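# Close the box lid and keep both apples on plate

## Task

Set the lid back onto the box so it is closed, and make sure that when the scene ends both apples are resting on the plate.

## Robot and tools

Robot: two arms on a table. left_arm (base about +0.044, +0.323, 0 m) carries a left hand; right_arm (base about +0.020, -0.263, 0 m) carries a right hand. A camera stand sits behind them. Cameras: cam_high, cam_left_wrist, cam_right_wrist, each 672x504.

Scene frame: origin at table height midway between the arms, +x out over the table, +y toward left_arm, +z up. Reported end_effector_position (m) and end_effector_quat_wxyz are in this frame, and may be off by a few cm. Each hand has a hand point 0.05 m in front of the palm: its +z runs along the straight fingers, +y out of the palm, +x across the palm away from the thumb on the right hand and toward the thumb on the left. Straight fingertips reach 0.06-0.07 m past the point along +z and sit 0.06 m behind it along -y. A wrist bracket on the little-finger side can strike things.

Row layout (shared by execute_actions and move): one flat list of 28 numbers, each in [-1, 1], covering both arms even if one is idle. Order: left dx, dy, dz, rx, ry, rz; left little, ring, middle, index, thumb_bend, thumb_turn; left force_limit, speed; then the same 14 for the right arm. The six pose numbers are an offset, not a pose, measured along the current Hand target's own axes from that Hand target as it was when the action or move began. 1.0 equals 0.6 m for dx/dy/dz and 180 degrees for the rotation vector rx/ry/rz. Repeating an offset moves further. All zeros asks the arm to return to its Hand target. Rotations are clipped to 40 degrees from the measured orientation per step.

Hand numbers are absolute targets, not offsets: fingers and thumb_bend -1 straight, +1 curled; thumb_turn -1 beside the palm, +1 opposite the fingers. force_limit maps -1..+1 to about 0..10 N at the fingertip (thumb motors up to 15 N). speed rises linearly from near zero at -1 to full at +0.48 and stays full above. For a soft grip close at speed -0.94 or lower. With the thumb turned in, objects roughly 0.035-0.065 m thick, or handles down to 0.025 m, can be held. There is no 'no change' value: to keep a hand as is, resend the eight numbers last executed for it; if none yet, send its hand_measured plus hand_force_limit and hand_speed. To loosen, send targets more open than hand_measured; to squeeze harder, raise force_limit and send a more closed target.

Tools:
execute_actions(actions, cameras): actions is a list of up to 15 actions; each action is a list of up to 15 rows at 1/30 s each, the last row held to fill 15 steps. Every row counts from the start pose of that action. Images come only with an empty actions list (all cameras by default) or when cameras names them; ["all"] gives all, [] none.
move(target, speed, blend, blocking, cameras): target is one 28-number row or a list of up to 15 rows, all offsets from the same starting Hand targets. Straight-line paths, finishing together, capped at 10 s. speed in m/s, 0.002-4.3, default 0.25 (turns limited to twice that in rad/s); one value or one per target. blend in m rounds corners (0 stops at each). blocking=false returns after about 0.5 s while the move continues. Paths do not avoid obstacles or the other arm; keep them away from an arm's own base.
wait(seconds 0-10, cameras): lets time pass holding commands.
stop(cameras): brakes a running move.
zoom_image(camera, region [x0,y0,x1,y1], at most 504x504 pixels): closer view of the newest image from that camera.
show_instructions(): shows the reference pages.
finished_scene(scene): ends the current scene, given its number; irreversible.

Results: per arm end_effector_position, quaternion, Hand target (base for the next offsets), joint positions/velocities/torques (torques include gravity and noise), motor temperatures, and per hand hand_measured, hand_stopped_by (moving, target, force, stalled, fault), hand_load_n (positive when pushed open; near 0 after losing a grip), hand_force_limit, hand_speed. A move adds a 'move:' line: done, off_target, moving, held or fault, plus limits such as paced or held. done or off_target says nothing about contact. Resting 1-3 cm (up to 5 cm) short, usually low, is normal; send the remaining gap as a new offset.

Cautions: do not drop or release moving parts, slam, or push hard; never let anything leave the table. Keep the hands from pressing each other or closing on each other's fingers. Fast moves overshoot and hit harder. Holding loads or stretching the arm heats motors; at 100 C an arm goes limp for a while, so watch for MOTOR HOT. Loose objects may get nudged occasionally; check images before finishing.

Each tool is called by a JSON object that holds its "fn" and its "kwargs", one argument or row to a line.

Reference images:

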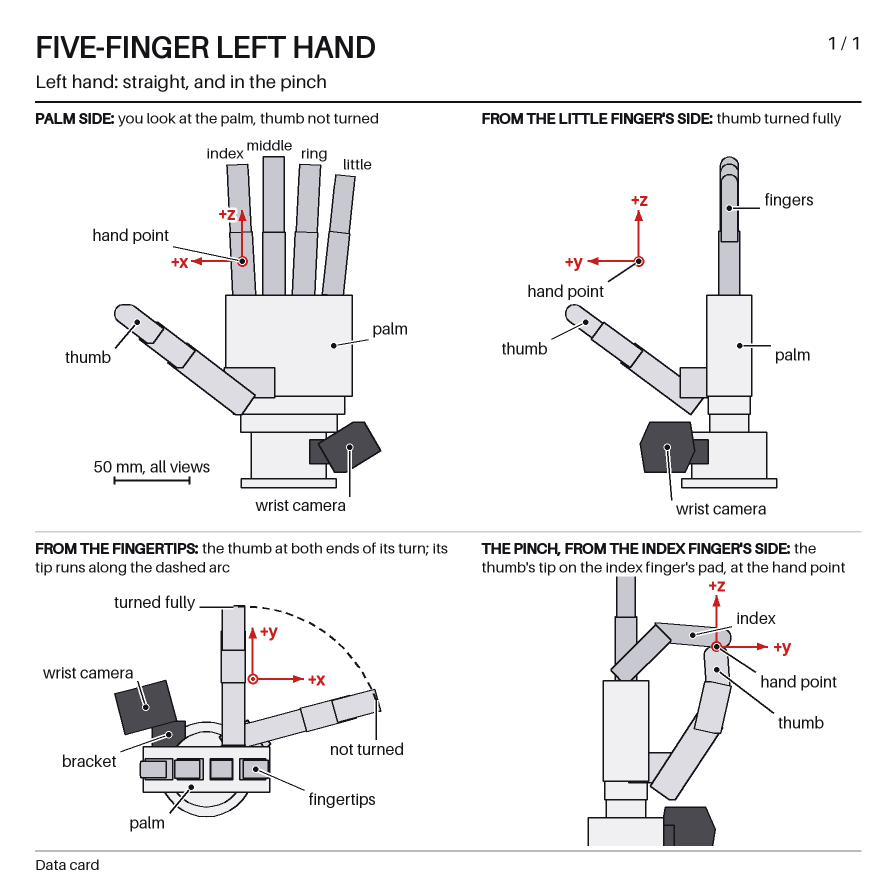

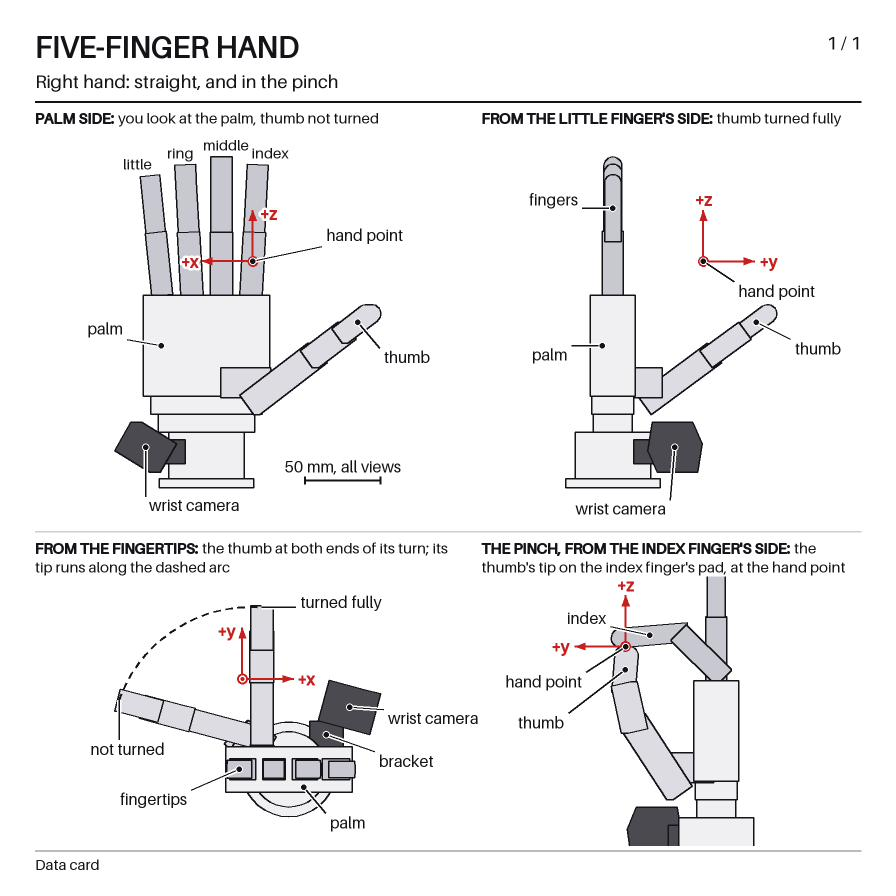

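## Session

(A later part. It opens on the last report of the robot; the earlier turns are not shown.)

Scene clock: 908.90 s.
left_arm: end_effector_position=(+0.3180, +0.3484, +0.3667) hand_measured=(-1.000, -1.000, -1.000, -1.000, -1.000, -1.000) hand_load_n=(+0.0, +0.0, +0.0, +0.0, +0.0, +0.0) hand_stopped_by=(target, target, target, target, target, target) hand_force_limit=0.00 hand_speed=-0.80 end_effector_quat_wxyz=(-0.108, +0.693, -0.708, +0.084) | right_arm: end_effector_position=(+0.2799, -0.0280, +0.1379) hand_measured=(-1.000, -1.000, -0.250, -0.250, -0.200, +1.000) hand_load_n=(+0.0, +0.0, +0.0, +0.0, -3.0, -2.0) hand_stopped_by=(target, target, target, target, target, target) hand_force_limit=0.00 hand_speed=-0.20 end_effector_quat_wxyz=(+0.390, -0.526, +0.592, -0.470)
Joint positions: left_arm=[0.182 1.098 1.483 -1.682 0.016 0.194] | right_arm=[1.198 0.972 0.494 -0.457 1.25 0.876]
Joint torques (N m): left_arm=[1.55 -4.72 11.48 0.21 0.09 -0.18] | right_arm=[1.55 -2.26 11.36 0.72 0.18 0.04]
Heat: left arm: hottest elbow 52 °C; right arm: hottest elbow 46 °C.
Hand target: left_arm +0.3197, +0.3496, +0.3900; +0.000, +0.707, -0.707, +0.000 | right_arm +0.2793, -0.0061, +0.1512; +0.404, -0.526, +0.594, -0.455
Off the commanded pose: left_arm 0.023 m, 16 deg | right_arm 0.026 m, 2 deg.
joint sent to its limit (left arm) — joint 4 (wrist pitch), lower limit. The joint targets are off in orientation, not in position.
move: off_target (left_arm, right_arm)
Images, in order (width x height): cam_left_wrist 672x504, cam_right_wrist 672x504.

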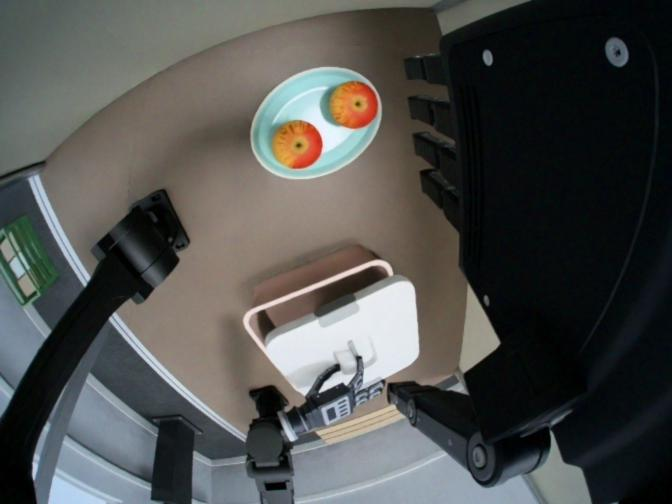

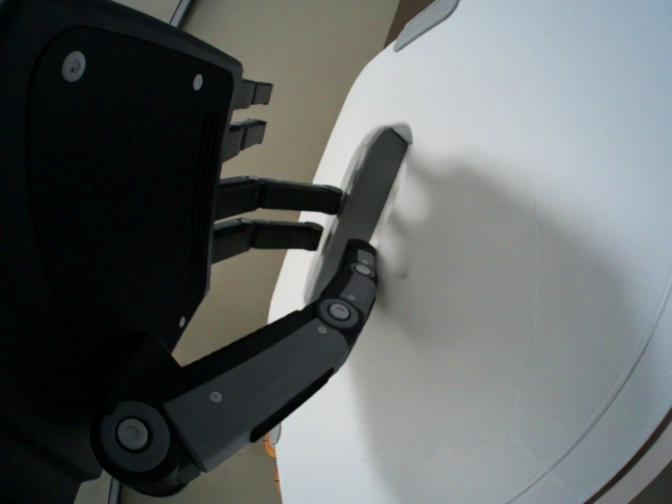

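{"fn": "move", "kwargs": {
  "target": [0,0,0,0,0,0,-1,-1,-1,-1,-1,-1,0,-0.8,-0.0198,-0.0397,-0.0132,0,-0.0054,-0.0014,-1,-1,-0.25,-0.25,-0.2,1,0,-0.2],
  "speed": 0.06,
  "cameras": ["cam_right_wrist"]
}}

{"fn": "zoom_image", "kwargs": {
  "camera": "cam_right_wrist",
  "region": [260, 80, 460, 340]
}}

Scene clock: 933.43 s.
left_arm: end_effector_position=(+0.3180, +0.3484, +0.3667) hand_measured=(-1.000, -1.000, -1.000, -1.000, -1.000, -1.000) hand_load_n=(+0.0, +0.0, +0.0, +0.0, +0.0, +0.0) hand_stopped_by=(target, target, target, target, target, target) hand_force_limit=0.00 hand_speed=-0.80 end_effector_quat_wxyz=(-0.108, +0.693, -0.708, +0.084) | right_arm: end_effector_position=(+0.2775, -0.0139, +0.1535) hand_measured=(-1.000, -1.000, -0.250, -0.250, -0.200, +1.000) hand_load_n=(+0.0, +0.0, +0.0, +0.0, +0.0, +0.0) hand_stopped_by=(target, target, target, target, target, target) hand_force_limit=0.00 hand_speed=-0.20 end_effector_quat_wxyz=(+0.393, -0.535, +0.589, -0.461)
Joint positions: left_arm=[0.182 1.098 1.483 -1.682 0.016 0.194] | right_arm=[1.214 0.972 0.546 -0.51 1.234 0.876]
Joint torques (N m): left_arm=[1.44 -4.66 11.54 0.23 0.09 -0.2] | right_arm=[0.97 -3.43 12.27 0.59 0.68 -0.12]
Heat: left arm: hottest elbow 52 °C; right arm: hottest elbow 48 °C.
Hand target: left_arm +0.3197, +0.3496, +0.3900; +0.000, +0.707, -0.707, +0.000 | right_arm +0.2793, +0.0058, +0.1762; +0.408, -0.531, +0.590, -0.452
Off the commanded pose: left_arm 0.023 m, 16 deg | right_arm 0.030 m, 2 deg.
joint sent to its limit (left arm) — joint 4 (wrist pitch), lower limit. The joint targets are off in orientation, not in position.
move: off_target (left_arm, right_arm)
Images, in order (width x height): cam_right_wrist 672x504.

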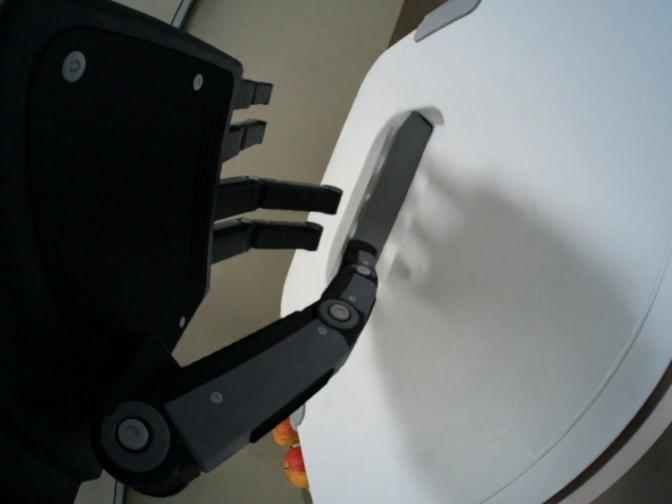

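Scaled by 1.938 from the camera's 672x504 image, which has a finer 960x720 frame.

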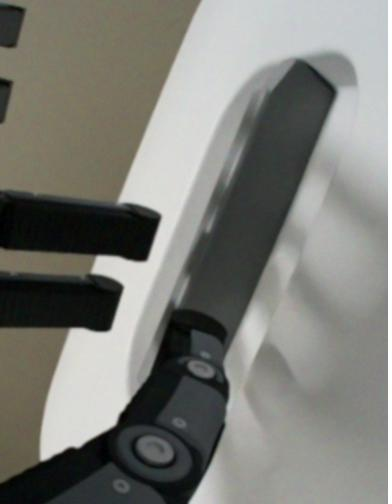

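{"fn": "move", "kwargs": {
  "target": [0,0,0,0,0,0,-1,-1,-1,-1,-1,-1,0,-0.8,0.0313,0.0548,0.0079,0,0,0,-1,-1,-0.25,-0.25,-0.2,1,0,-0.2],
  "speed": 0.05,
  "cameras": ["cam_right_wrist"]
}}

{"fn": "zoom_image", "kwargs": {
  "camera": "cam_right_wrist",
  "region": [260, 80, 460, 340]
}}

Scene clock: 989.87 s.
left_arm: end_effector_position=(+0.3180, +0.3484, +0.3667) hand_measured=(-1.000, -1.000, -1.000, -1.000, -1.000, -1.000) hand_load_n=(+0.0, +0.0, +0.0, +0.0, +0.0, +0.0) hand_stopped_by=(target, target, target, target, target, target) hand_force_limit=0.00 hand_speed=-0.80 end_effector_quat_wxyz=(-0.108, +0.693, -0.708, +0.084) | right_arm: end_effector_position=(+0.2760, -0.0183, +0.1411) hand_measured=(-1.000, -1.000, -0.250, -0.250, -0.200, +1.000) hand_load_n=(+0.0, +0.0, +0.0, +0.0, +0.0, -0.5) hand_stopped_by=(target, target, target, target, target, target) hand_force_limit=0.00 hand_speed=-0.20 end_effector_quat_wxyz=(+0.396, -0.533, +0.590, -0.459)
Joint positions: left_arm=[0.182 1.098 1.483 -1.682 0.016 0.194] | right_arm=[1.214 0.972 0.507 -0.461 1.234 0.876]
Joint torques (N m): left_arm=[1.79 -4.84 11.6 0.24 0.1 -0.18] | right_arm=[0.91 -4.13 7.83 1.81 0.67 -0.09]
Heat: left arm: hottest elbow 53 °C; right arm: hottest elbow 48 °C.
Hand target: left_arm +0.3197, +0.3496, +0.3900; +0.000, +0.707, -0.707, +0.000 | right_arm +0.2734, -0.0123, +0.1433; +0.408, -0.531, +0.590, -0.452
Off the commanded pose: left_arm 0.023 m, 16 deg | right_arm 0.007 m, 2 deg.
joint sent to its limit (left arm) — joint 4 (wrist pitch), lower limit. The joint targets are off in orientation, not in position.
move: off_target (left_arm)
Images, in order (width x height): cam_right_wrist 672x504.

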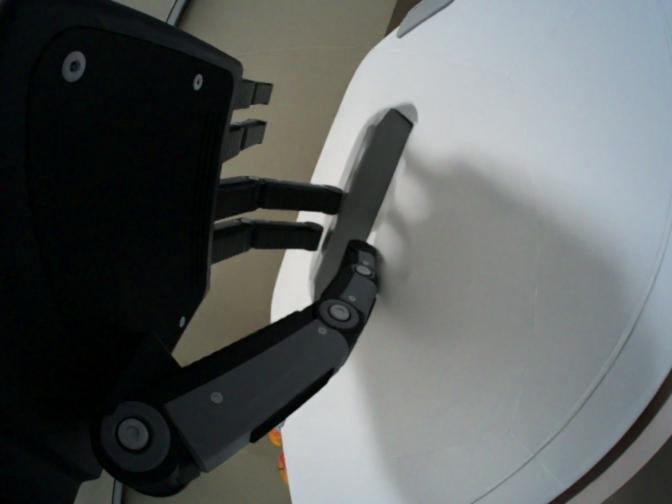

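Scaled by 1.938 from the camera's 672x504 image, which has a finer 960x720 frame.

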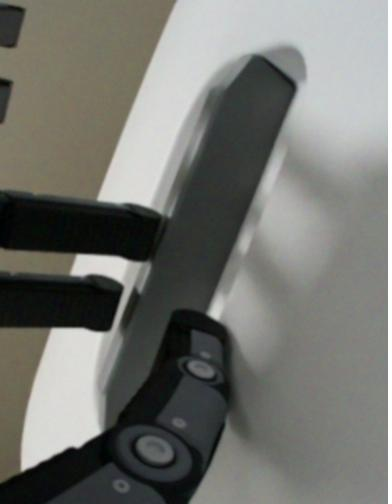

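{"fn": "move", "kwargs": {
  "target": [0,0,0,0,0,0,-1,-1,-1,-1,-1,-1,0,-0.8,0,0.0105,0.0028,0,0,0,-1,-1,-0.25,-0.25,-0.2,1,0,-0.2],
  "speed": 0.04,
  "cameras": ["cam_right_wrist"]
}}

{"fn": "zoom_image", "kwargs": {
  "camera": "cam_right_wrist",
  "region": [260, 80, 460, 340]
}}

Scene clock: 997.90 s.
left_arm: end_effector_position=(+0.3180, +0.3484, +0.3667) hand_measured=(-1.000, -1.000, -1.000, -1.000, -1.000, -1.000) hand_load_n=(+0.0, +0.0, +0.0, +0.0, +0.0, -0.5) hand_stopped_by=(target, target, target, target, target, target) hand_force_limit=0.00 hand_speed=-0.80 end_effector_quat_wxyz=(-0.108, +0.693, -0.708, +0.084) | right_arm: end_effector_position=(+0.2766, -0.0166, +0.1408) hand_measured=(-1.000, -1.000, -0.250, -0.250, -0.200, +1.000) hand_load_n=(+0.0, +0.0, +0.0, +0.0, -1.0, -0.5) hand_stopped_by=(target, target, target, target, target, target) hand_force_limit=0.00 hand_speed=-0.20 end_effector_quat_wxyz=(+0.403, -0.528, +0.593, -0.456)
Joint positions: left_arm=[0.182 1.098 1.483 -1.682 0.016 0.194] | right_arm=[1.214 0.972 0.5 -0.435 1.235 0.876]
Joint torques (N m): left_arm=[1.61 -4.66 11.56 0.23 0.09 -0.17] | right_arm=[0.91 -3.08 7.35 1.77 0.66 -0.09]
Heat: left arm: hottest elbow 53 °C; right arm: hottest elbow 47 °C.
Hand target: left_arm +0.3197, +0.3496, +0.3900; +0.000, +0.707, -0.707, +0.000 | right_arm +0.2735, -0.0123, +0.1369; +0.408, -0.531, +0.590, -0.452
Off the commanded pose: left_arm 0.023 m, 16 deg | right_arm 0.007 m, 1 deg.
joint sent to its limit (left arm) — joint 4 (wrist pitch), lower limit. The joint targets are off in orientation, not in position.
move: off_target (left_arm)
Images, in order (width x height): cam_right_wrist 672x504.

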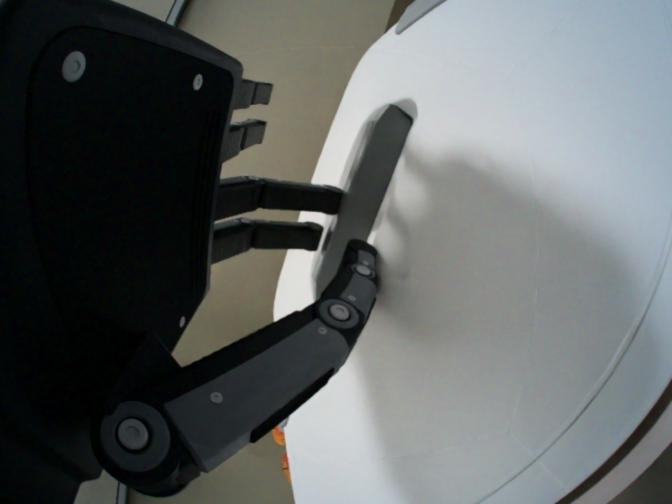

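Scaled by 1.938 from the camera's 672x504 image, which has a finer 960x720 frame.

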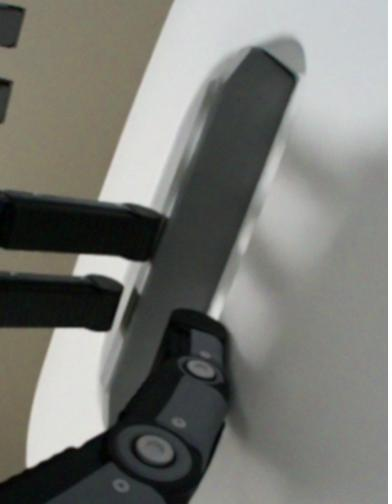

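{"fn": "move", "kwargs": {
  "target": [0,0,0,0,0,0,-1,-1,-1,-1,-1,-1,0,-0.8,0,0,0,0,0,0,-1,-1,0.3,0.3,-0.2,1,-0.5,-0.9],
  "cameras": ["cam_right_wrist","cam_left_wrist"]
}}

{"fn": "zoom_image", "kwargs": {
  "camera": "cam_right_wrist",
  "region": [260, 80, 460, 340]
}}

Scene clock: 1008.47 s.
left_arm: end_effector_position=(+0.3180, +0.3484, +0.3667) hand_measured=(-1.000, -1.000, -1.000, -1.000, -1.000, -1.000) hand_load_n=(+0.0, +0.0, +0.0, +0.0, +0.0, +0.0) hand_stopped_by=(target, target, target, target, target, target) hand_force_limit=0.00 hand_speed=-0.80 end_effector_quat_wxyz=(-0.108, +0.693, -0.708, +0.084) | right_arm: end_effector_position=(+0.2769, -0.0159, +0.1413) hand_measured=(-1.000, -1.000, +0.252, +0.280, -0.200, +1.000) hand_load_n=(+0.0, +0.0, +4.0, +3.0, +0.5, +0.0) hand_stopped_by=(target, target, force, force, target, target) hand_force_limit=-0.50 hand_speed=-0.90 end_effector_quat_wxyz=(+0.405, -0.526, +0.594, -0.455)
Joint positions: left_arm=[0.182 1.098 1.483 -1.682 0.016 0.194] | right_arm=[1.214 0.972 0.499 -0.43 1.235 0.876]
Joint torques (N m): left_arm=[1.73 -4.72 11.52 0.21 0.11 -0.19] | right_arm=[0.97 -3.08 7.34 1.66 0.63 -0.09]
Heat: left arm: hottest elbow 53 °C; right arm: hottest elbow 47 °C.
Hand target: left_arm +0.3197, +0.3496, +0.3900; +0.000, +0.707, -0.707, +0.000 | right_arm +0.2734, -0.0124, +0.1367; +0.408, -0.531, +0.590, -0.452
Off the commanded pose: left_arm 0.023 m, 16 deg | right_arm 0.007 m, 1 deg.
joint sent to its limit (left arm) — joint 4 (wrist pitch), lower limit. The joint targets are off in orientation, not in position.
move: off_target (left_arm)
Images, in order (width x height): cam_left_wrist 672x504, cam_right_wrist 672x504.

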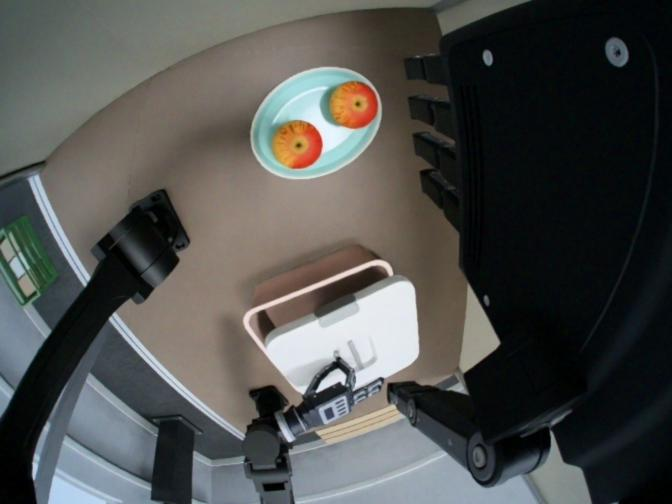

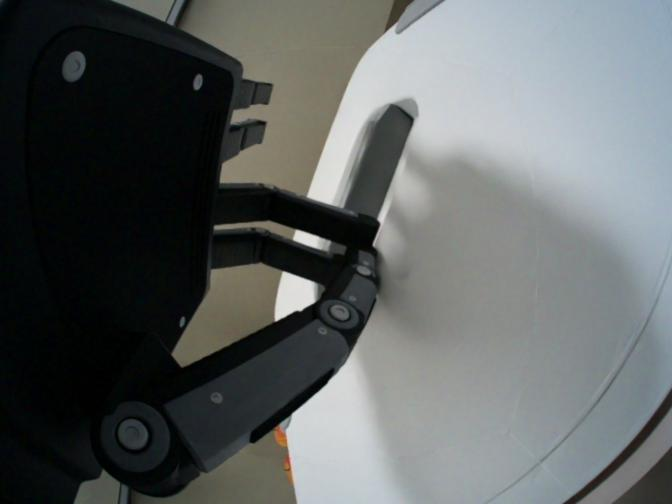

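Scaled by 1.938 from the camera's 672x504 image, which has a finer 960x720 frame.

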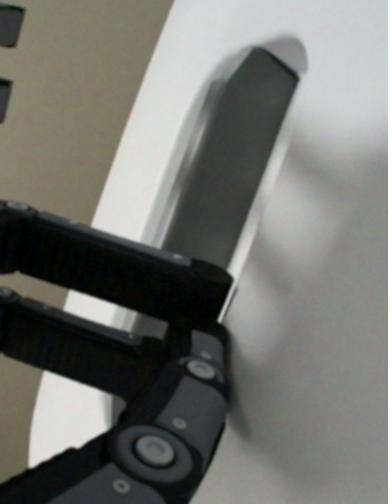

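{"fn": "move", "kwargs": {
  "target": [
    [0,0,0,0,0,0,-1,-1,-1,-1,-1,-1,0,-0.8,0,0,0,0,0,0,-1,-1,-0.25,-0.25,-0.2,1,0,-0.2],
    [0,0,0,0,0,0,-1,-1,-1,-1,-1,-1,0,-0.8,0,-0.0483,-0.013,0,0,0,-1,-1,-0.25,-0.25,-0.2,1,0,-0.2],
    [0,0,0,0,0,0,-1,-1,-1,-1,-1,-1,0,-0.8,0.0003,-0.0447,0.0377,0,0,0,-1,-1,-0.25,-0.25,-0.2,1,0,-0.2]
  ],
  "speed": 0.06,
  "blend": [0,0.01,0],
  "cameras": ["cam_right_wrist"]
}}

{"fn": "zoom_image", "kwargs": {
  "camera": "cam_right_wrist",
  "region": [260, 80, 460, 340]
}}

Scene clock: 1031.17 s.
left_arm: end_effector_position=(+0.3180, +0.3484, +0.3667) hand_measured=(-1.000, -1.000, -1.000, -1.000, -1.000, -1.000) hand_load_n=(+0.0, +0.0, +0.0, +0.0, +0.0, +0.0) hand_stopped_by=(target, target, target, target, target, target) hand_force_limit=0.00 hand_speed=-0.80 end_effector_quat_wxyz=(-0.108, +0.693, -0.708, +0.084) | right_arm: end_effector_position=(+0.2973, -0.0169, +0.1541) hand_measured=(-1.000, -1.000, -0.250, -0.250, -0.200, +1.000) hand_load_n=(+0.0, +0.0, +0.0, +0.0, +0.0, +0.0) hand_stopped_by=(target, target, target, target, target, target) hand_force_limit=0.00 hand_speed=-0.20 end_effector_quat_wxyz=(+0.404, -0.537, +0.587, -0.452)
Joint positions: left_arm=[0.182 1.098 1.483 -1.682 0.016 0.194] | right_arm=[1.129 0.943 0.499 -0.279 1.159 0.67]
Joint torques (N m): left_arm=[1.73 -5.13 11.58 0.24 0.11 -0.18] | right_arm=[-1.32 -3.08 8.57 2.06 0.52 -0.17]
Heat: left arm: hottest elbow 53 °C; right arm: hottest elbow 46 °C.
Hand target: left_arm +0.3197, +0.3496, +0.3900; +0.000, +0.707, -0.707, +0.000 | right_arm +0.3020, -0.0156, +0.1567; +0.408, -0.531, +0.590, -0.452
Off the commanded pose: left_arm 0.023 m, 16 deg | right_arm 0.006 m, 1 deg.
joint sent to its limit (left arm) — joint 4 (wrist pitch), lower limit. The joint targets are off in orientation, not in position.
move: off_target (left_arm)
Images, in order (width x height): cam_right_wrist 672x504.

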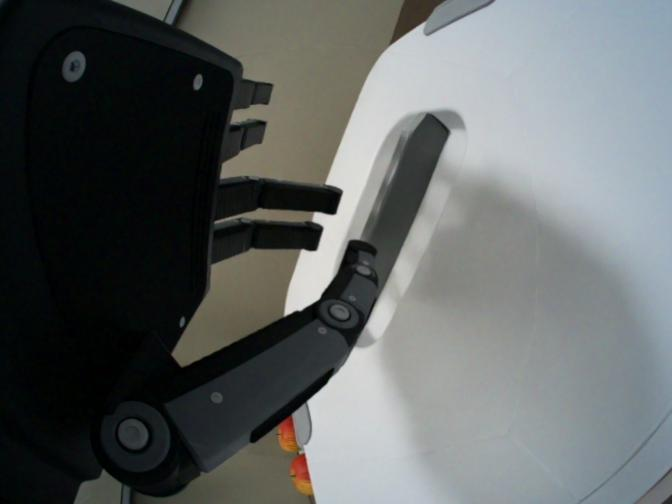

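Scaled by 1.938 from the camera's 672x504 image, which has a finer 960x720 frame.

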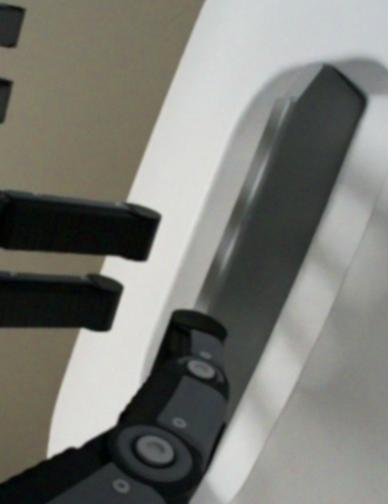

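{"fn": "wait", "kwargs": {
  "seconds": 0.1,
  "cameras": ["cam_left_wrist","cam_high"]
}}

{"fn": "zoom_image", "kwargs": {
  "camera": "cam_left_wrist",
  "region": [205, 205, 445, 405]
}}

{"fn": "zoom_image", "kwargs": {
  "camera": "cam_high",
  "region": [170, 130, 350, 270]
}}

Scene clock: 1074.67 s.
left_arm: end_effector_position=(+0.3180, +0.3484, +0.3667) hand_measured=(-1.000, -1.000, -1.000, -1.000, -1.000, -1.000) hand_load_n=(+0.0, -0.5, +0.0, +0.0, +0.0, +0.0) hand_stopped_by=(target, target, target, target, target, target) hand_force_limit=0.00 hand_speed=-0.80 end_effector_quat_wxyz=(-0.108, +0.693, -0.708, +0.084) | right_arm: end_effector_position=(+0.2973, -0.0169, +0.1541) hand_measured=(-1.000, -1.000, -0.250, -0.250, -0.200, +1.000) hand_load_n=(+0.0, +0.0, +0.0, +0.0, +0.0, +0.0) hand_stopped_by=(target, target, target, target, target, target) hand_force_limit=0.00 hand_speed=-0.20 end_effector_quat_wxyz=(+0.404, -0.537, +0.587, -0.452)
Joint positions: left_arm=[0.182 1.098 1.483 -1.682 0.016 0.194] | right_arm=[1.129 0.943 0.499 -0.279 1.159 0.669]
Joint torques (N m): left_arm=[1.67 -4.72 11.55 0.21 0.11 -0.18] | right_arm=[-1.26 -3.14 8.57 2.04 0.52 -0.16]
Heat: left arm: hottest elbow 53 °C; right arm: hottest elbow 46 °C.
Hand target: left_arm +0.3197, +0.3496, +0.3900; +0.000, +0.707, -0.707, +0.000 | right_arm +0.3020, -0.0155, +0.1567; +0.408, -0.531, +0.590, -0.452
Off the commanded pose: left_arm 0.023 m, 16 deg | right_arm 0.006 m, 1 deg.
wait: 0.10 s; at rest from the start
Images, in order (width x height): cam_high 672x504, cam_left_wrist 672x504.

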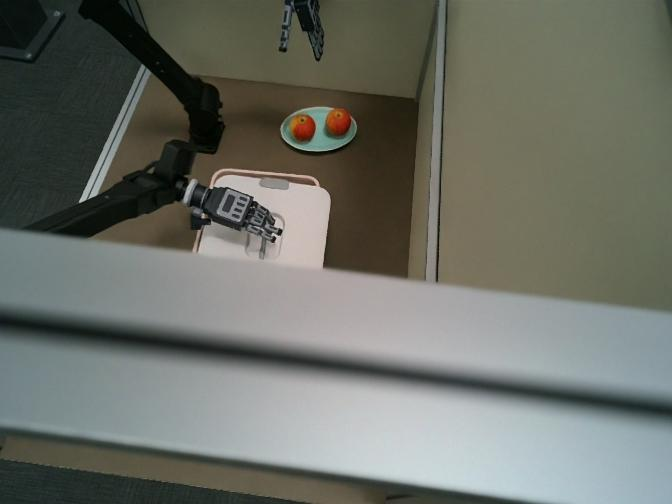

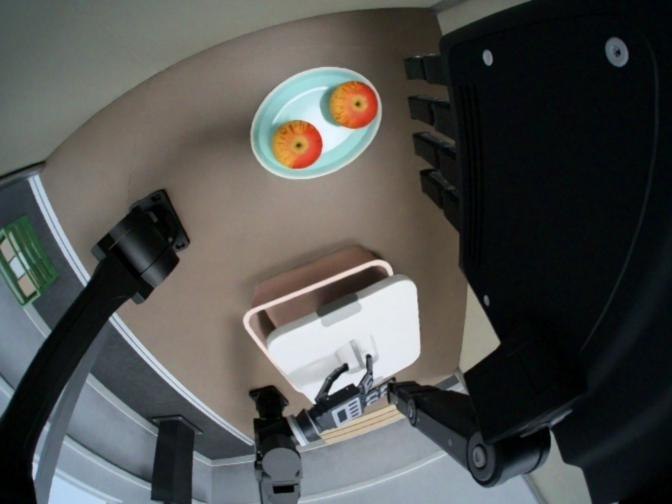

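Scaled by 2.100 from the camera's 672x504 image, which has a finer 960x720 frame.

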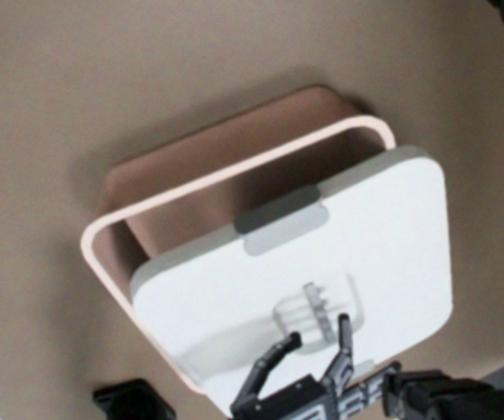

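Scaled by 2.800 from the camera's 672x504 image, which has a finer 960x720 frame.

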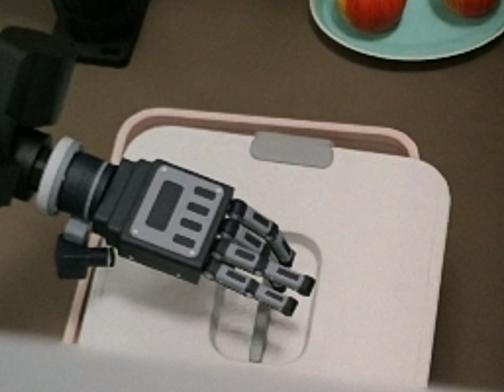

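{"fn": "move", "kwargs": {
  "target": [0,0,0,0,0,0,-1,-1,-1,-1,-1,-1,0,-0.8,0.0008,0.0272,0.016,0,0,0,-1,-1,-0.25,-0.25,-0.2,1,0,-0.2],
  "speed": 0.04,
  "cameras": ["cam_right_wrist","cam_left_wrist"]
}}

{"fn": "zoom_image", "kwargs": {
  "camera": "cam_right_wrist",
  "region": [260, 80, 460, 340]
}}

{"fn": "zoom_image", "kwargs": {
  "camera": "cam_left_wrist",
  "region": [285, 300, 445, 420]
}}

Scene clock: 1087.60 s.
left_arm: end_effector_position=(+0.3180, +0.3484, +0.3667) hand_measured=(-1.000, -1.000, -1.000, -1.000, -1.000, -1.000) hand_load_n=(+0.0, +0.0, +0.0, +0.0, +0.0, +0.0) hand_stopped_by=(target, target, target, target, target, target) hand_force_limit=0.00 hand_speed=-0.80 end_effector_quat_wxyz=(-0.108, +0.693, -0.708, +0.084) | right_arm: end_effector_position=(+0.3026, -0.0144, +0.1391) hand_measured=(-1.000, -1.000, -0.250, -0.250, -0.200, +1.000) hand_load_n=(+0.0, +0.0, +0.0, +0.0, +0.0, +0.0) hand_stopped_by=(target, target, target, target, target, target) hand_force_limit=0.00 hand_speed=-0.20 end_effector_quat_wxyz=(+0.407, -0.536, +0.587, -0.450)
Joint positions: left_arm=[0.182 1.098 1.483 -1.682 0.016 0.194] | right_arm=[1.113 0.984 0.47 -0.176 1.144 0.64]
Joint torques (N m): left_arm=[1.44 -4.72 11.55 0.21 0.09 -0.19] | right_arm=[-1.55 -3.55 7.76 2.1 0.5 -0.15]
Heat: left arm: hottest elbow 53 °C; right arm: hottest elbow 46 °C.
Hand target: left_arm +0.3197, +0.3496, +0.3900; +0.000, +0.707, -0.707, +0.000 | right_arm +0.3070, -0.0165, +0.1385; +0.408, -0.531, +0.590, -0.452
Off the commanded pose: left_arm 0.023 m, 16 deg | right_arm 0.005 m, 1 deg.
joint sent to its limit (left arm) — joint 4 (wrist pitch), lower limit. The joint targets are off in orientation, not in position.
move: off_target (left_arm)
Images, in order (width x height): cam_left_wrist 672x504, cam_right_wrist 672x504.

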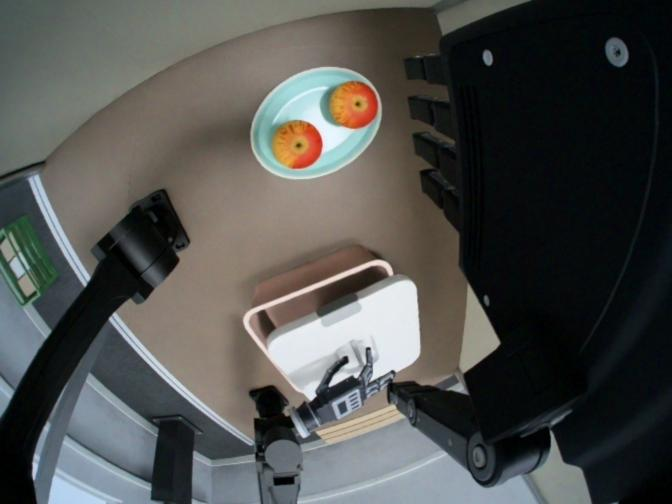

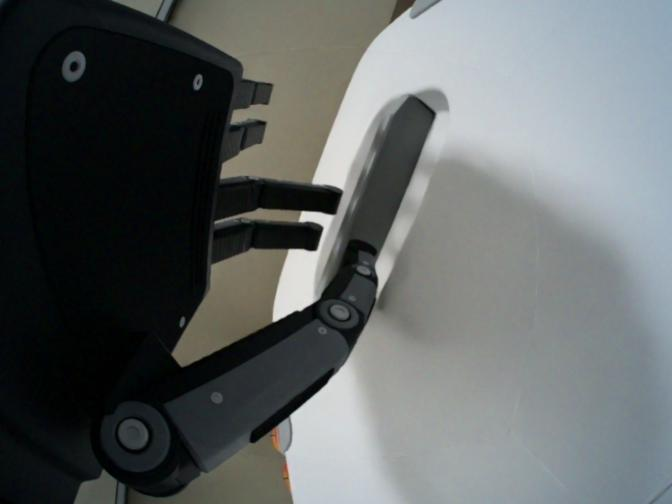

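Scaled by 1.938 from the camera's 672x504 image, which has a finer 960x720 frame.

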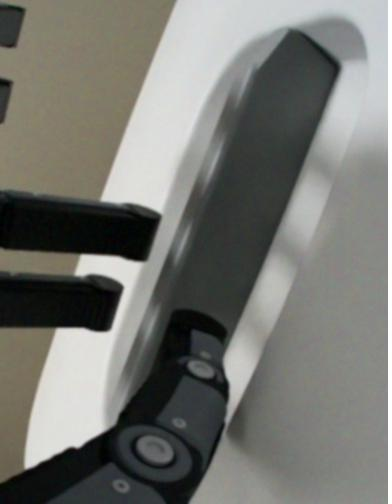

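Scaled by 3.150 from the camera's 672x504 image, which has a finer 960x720 frame.

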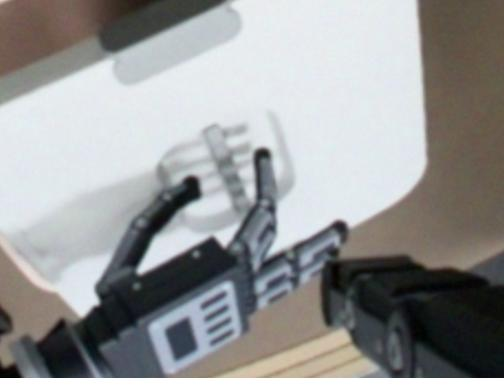

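{"fn": "move", "kwargs": {
  "target": [
    [0,0,0,0,0,0,-1,-1,-1,-1,-1,-1,0,-0.8,0.0232,0,0,0,0,0,-1,-1,-0.25,-0.25,-0.2,1,0,-0.2],
    [0,0,0,0,0,0,-1,-1,-1,-1,-1,-1,0,-0.8,0.0232,0.025,0.007,0,0,0,-1,-1,-0.25,-0.25,-0.2,1,0,-0.2]
  ],
  "speed": 0.04,
  "cameras": ["cam_right_wrist","cam_left_wrist"]
}}

{"fn": "zoom_image", "kwargs": {
  "camera": "cam_right_wrist",
  "region": [260, 80, 460, 340]
}}

{"fn": "zoom_image", "kwargs": {
  "camera": "cam_left_wrist",
  "region": [285, 300, 445, 420]
}}

Scene clock: 1123.30 s.
left_arm: end_effector_position=(+0.3180, +0.3484, +0.3667) hand_measured=(-1.000, -1.000, -1.000, -1.000, -1.000, -1.000) hand_load_n=(+0.0, +0.0, -0.5, +0.0, +0.0, +0.0) hand_stopped_by=(target, target, target, target, target, target) hand_force_limit=0.00 hand_speed=-0.80 end_effector_quat_wxyz=(-0.108, +0.693, -0.708, +0.084) | right_arm: end_effector_position=(+0.3043, -0.0248, +0.1338) hand_measured=(-1.000, -1.000, -0.250, -0.250, -0.200, +1.000) hand_load_n=(+0.0, +0.0, +0.0, +0.0, -1.5, -0.5) hand_stopped_by=(target, target, target, target, target, target) hand_force_limit=0.00 hand_speed=-0.20 end_effector_quat_wxyz=(+0.418, -0.526, +0.591, -0.447)
Joint positions: left_arm=[0.182 1.098 1.483 -1.682 0.016 0.194] | right_arm=[1.092 0.956 0.421 -0.101 1.132 0.614]
Joint torques (N m): left_arm=[1.55 -4.78 11.52 0.25 0.09 -0.18] | right_arm=[-1.32 -2.08 6.89 1.88 0.32 -0.16]
Heat: left arm: hottest elbow 53 °C; right arm: hottest elbow 44 °C.
Hand target: left_arm +0.3197, +0.3496, +0.3900; +0.000, +0.707, -0.707, +0.000 | right_arm +0.3057, -0.0304, +0.1229; +0.408, -0.531, +0.590, -0.452
Off the commanded pose: left_arm 0.023 m, 16 deg | right_arm 0.012 m, 1 deg.
joint sent to its limit (left arm) — joint 4 (wrist pitch), lower limit. The joint targets are off in orientation, not in position.
move: off_target (left_arm, right_arm)
Images, in order (width x height): cam_left_wrist 672x504, cam_right_wrist 672x504.

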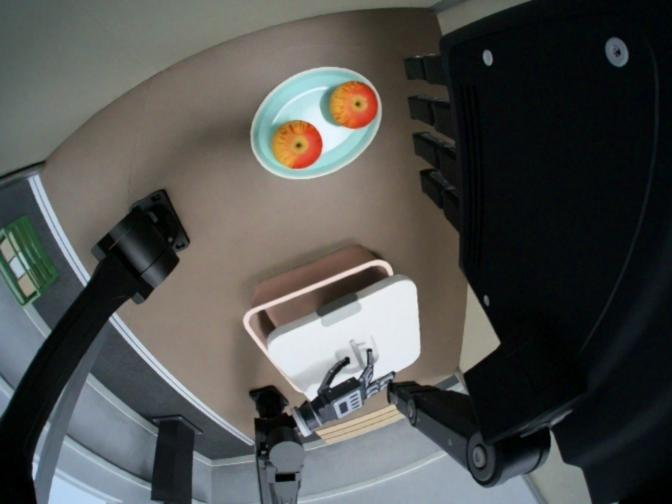

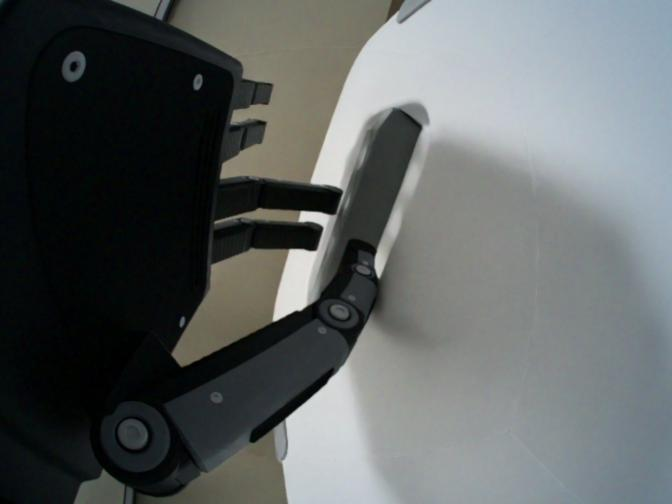

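Scaled by 1.938 from the camera's 672x504 image, which has a finer 960x720 frame.

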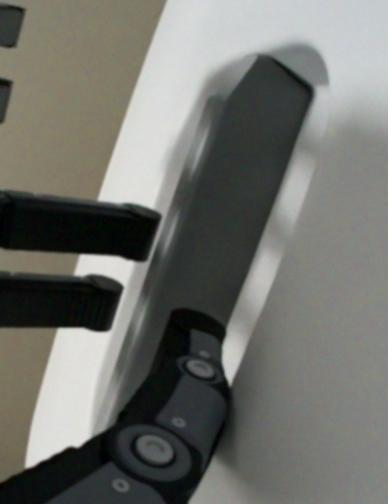

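Scaled by 3.150 from the camera's 672x504 image, which has a finer 960x720 frame.

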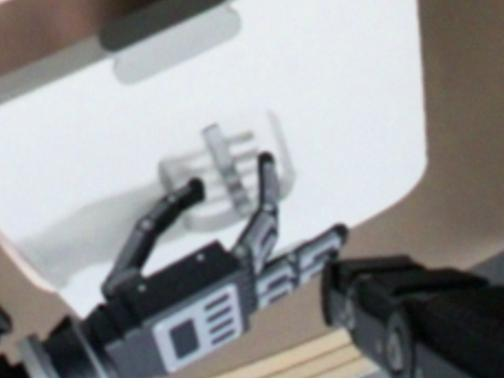

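{"fn": "zoom_image", "kwargs": {
  "camera": "cam_right_wrist",
  "region": [290, 180, 430, 320]
}}

{"fn": "zoom_image", "kwargs": {
  "camera": "cam_left_wrist",
  "region": [320, 320, 400, 390]
}}

Scaled by 3.600 from the camera's 672x504 image, which has a finer 960x720 frame.

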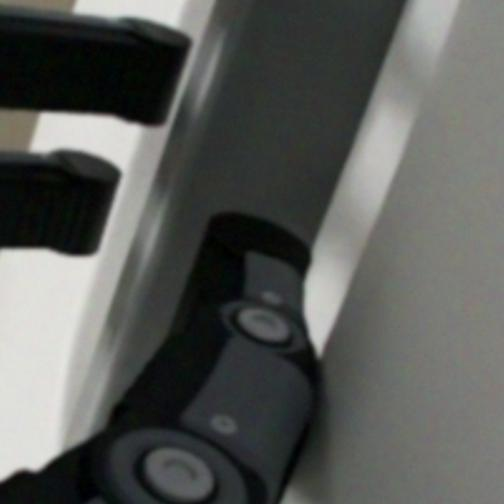

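Scaled by 6.300 from the camera's 672x504 image, which has a finer 960x720 frame.

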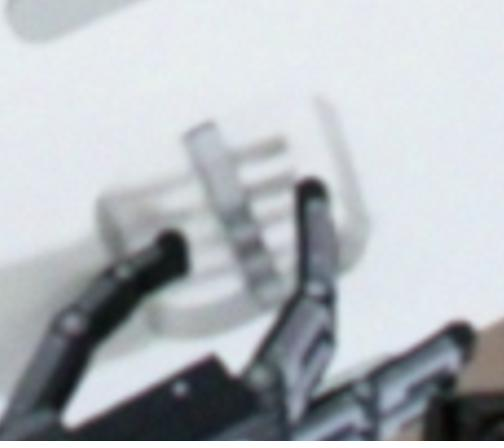

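{"fn": "move", "kwargs": {
  "target": [
    [0,0,0,0,0,0,-1,-1,-1,-1,-1,-1,0,-0.8,0,-0.0435,-0.0117,0,0,0,-1,-1,-0.25,-0.25,-0.2,1,0,-0.2],
    [0,0,0,0,0,0,-1,-1,-1,-1,-1,-1,0,-0.8,-0.0005,-0.0488,0.0085,0,0,0,-1,-1,-0.25,-0.25,-0.2,1,0,-0.2],
    [0,0,0,0,0,0,-1,-1,-1,-1,-1,-1,0,-0.8,-0.0005,-0.0077,0.0195,0,0,0,-1,-1,-0.25,-0.25,-0.2,1,0,-0.2]
  ],
  "speed": 0.04,
  "blend": [0.005,0.003,0],
  "cameras": ["cam_right_wrist","cam_left_wrist"]
}}

{"fn": "zoom_image", "kwargs": {
  "camera": "cam_right_wrist",
  "region": [260, 80, 460, 340]
}}

{"fn": "zoom_image", "kwargs": {
  "camera": "cam_left_wrist",
  "region": [320, 320, 400, 390]
}}

Scene clock: 1197.83 s.
left_arm: end_effector_position=(+0.3180, +0.3484, +0.3667) hand_measured=(-1.000, -1.000, -1.000, -1.000, -1.000, -1.000) hand_load_n=(+0.0, +0.0, +0.0, +0.0, +0.0, +0.0) hand_stopped_by=(target, target, target, target, target, target) hand_force_limit=0.00 hand_speed=-0.80 end_effector_quat_wxyz=(-0.108, +0.693, -0.708, +0.084) | right_arm: end_effector_position=(+0.3153, -0.0275, +0.1287) hand_measured=(-1.000, -1.000, -0.250, -0.250, -0.200, +1.000) hand_load_n=(+0.0, +0.0, +0.0, +0.0, +0.0, +0.0) hand_stopped_by=(target, target, target, target, target, target) hand_force_limit=0.00 hand_speed=-0.20 end_effector_quat_wxyz=(+0.410, -0.533, +0.589, -0.449)
Joint positions: left_arm=[0.182 1.098 1.483 -1.682 0.016 0.194] | right_arm=[1.046 0.98 0.417 -0.038 1.091 0.551]
Joint torques (N m): left_arm=[1.85 -4.66 11.58 0.24 0.09 -0.17] | right_arm=[-1.38 -2.9 7.23 2.17 0.41 -0.14]
Heat: left arm: hottest elbow 54 °C; right arm: hottest elbow 42 °C.
Hand target: left_arm +0.3197, +0.3496, +0.3900; +0.000, +0.707, -0.707, +0.000 | right_arm +0.3182, -0.0313, +0.1243; +0.408, -0.531, +0.590, -0.452
Off the commanded pose: left_arm 0.023 m, 16 deg | right_arm 0.007 m, 1 deg.
joint sent to its limit (left arm) — joint 4 (wrist pitch), lower limit. The joint targets are off in orientation, not in position.
move: off_target (left_arm)
Images, in order (width x height): cam_left_wrist 672x504, cam_right_wrist 672x504.

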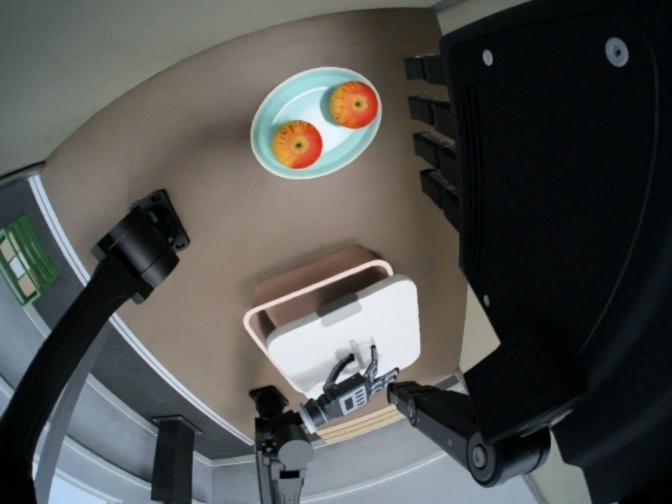

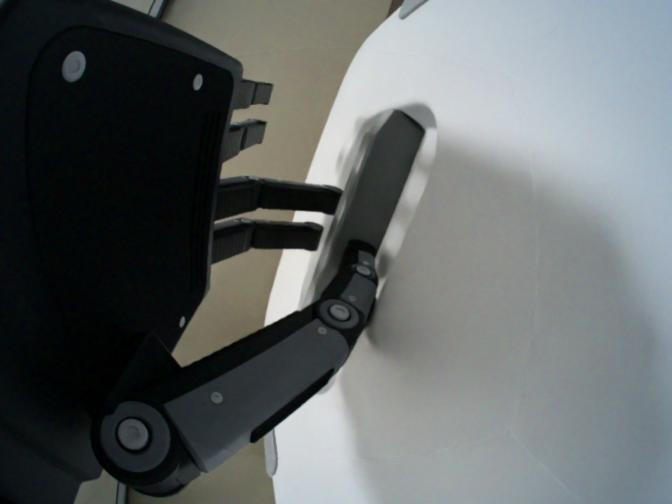

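Scaled by 1.938 from the camera's 672x504 image, which has a finer 960x720 frame.

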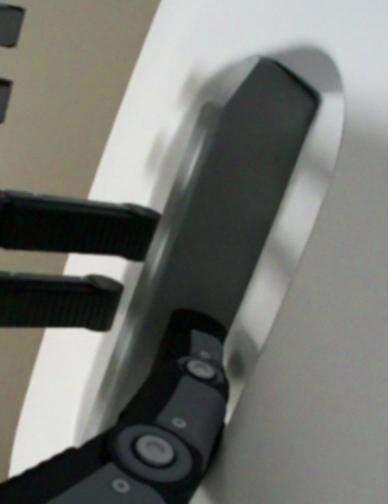

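Scaled by 6.300 from the camera's 672x504 image, which has a finer 960x720 frame.

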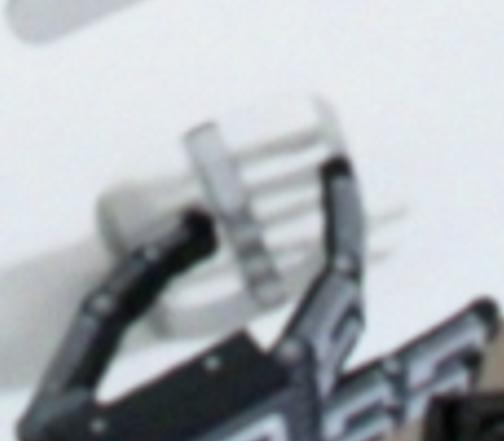

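{"fn": "move", "kwargs": {
  "target": [0,0,0,0,0,0,-1,-1,-1,-1,-1,-1,0,-0.8,0,0.0145,0.0039,0,0,0,-1,-1,-0.25,-0.25,-0.2,1,0,-0.2],
  "speed": 0.03,
  "cameras": ["cam_right_wrist","cam_left_wrist"]
}}

{"fn": "zoom_image", "kwargs": {
  "camera": "cam_right_wrist",
  "region": [260, 80, 460, 340]
}}

{"fn": "zoom_image", "kwargs": {
  "camera": "cam_left_wrist",
  "region": [320, 320, 400, 390]
}}

Scene clock: 1206.67 s.
left_arm: end_effector_position=(+0.3180, +0.3484, +0.3667) hand_measured=(-1.000, -1.000, -1.000, -1.000, -1.000, -1.000) hand_load_n=(+0.0, +0.0, +0.0, +0.0, +0.0, -0.5) hand_stopped_by=(target, target, target, target, target, target) hand_force_limit=0.00 hand_speed=-0.80 end_effector_quat_wxyz=(-0.108, +0.693, -0.708, +0.084) | right_arm: end_effector_position=(+0.3173, -0.0257, +0.1268) hand_measured=(-1.000, -1.000, -0.250, -0.250, -0.200, +1.000) hand_load_n=(-0.5, +0.0, +0.0, +0.0, -1.0, -1.0) hand_stopped_by=(target, target, target, target, target, target) hand_force_limit=0.00 hand_speed=-0.20 end_effector_quat_wxyz=(+0.417, -0.526, +0.591, -0.448)
Joint positions: left_arm=[0.182 1.098 1.483 -1.682 0.016 0.194] | right_arm=[1.045 0.994 0.408 0.006 1.095 0.551]
Joint torques (N m): left_arm=[1.61 -4.6 11.51 0.28 0.1 -0.19] | right_arm=[-1.26 -2.37 6.67 1.95 0.27 -0.16]
Heat: left arm: hottest elbow 54 °C; right arm: hottest elbow 42 °C.
Hand target: left_arm +0.3197, +0.3496, +0.3900; +0.000, +0.707, -0.707, +0.000 | right_arm +0.3181, -0.0315, +0.1152; +0.407, -0.531, +0.590, -0.452
Off the commanded pose: left_arm 0.023 m, 16 deg | right_arm 0.013 m, 1 deg.
joint sent to its limit (left arm) — joint 4 (wrist pitch), lower limit. The joint targets are off in orientation, not in position.
move: off_target (left_arm, right_arm)
Images, in order (width x height): cam_left_wrist 672x504, cam_right_wrist 672x504.

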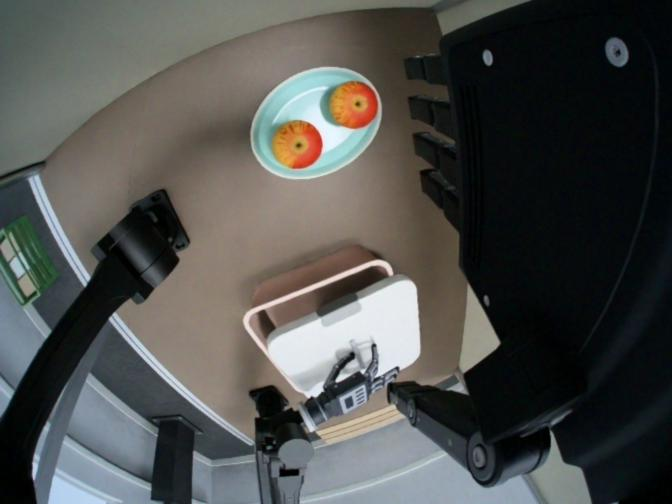

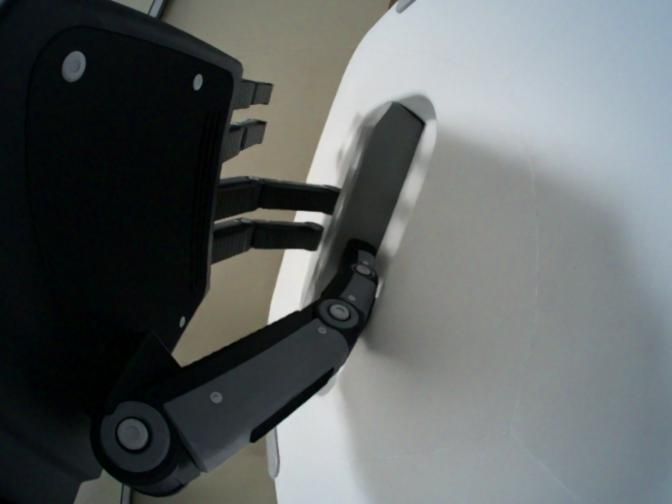

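Scaled by 1.938 from the camera's 672x504 image, which has a finer 960x720 frame.

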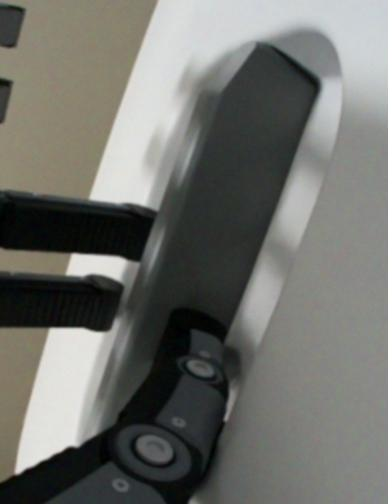

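Scaled by 6.300 from the camera's 672x504 image, which has a finer 960x720 frame.

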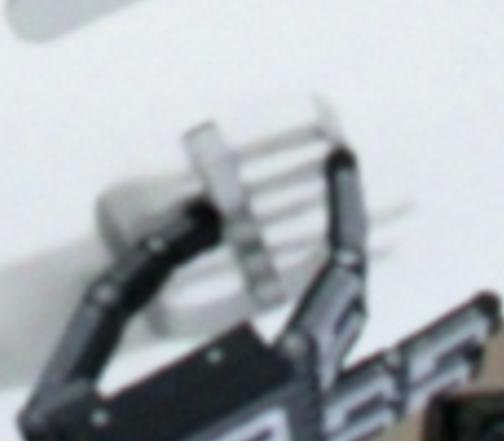

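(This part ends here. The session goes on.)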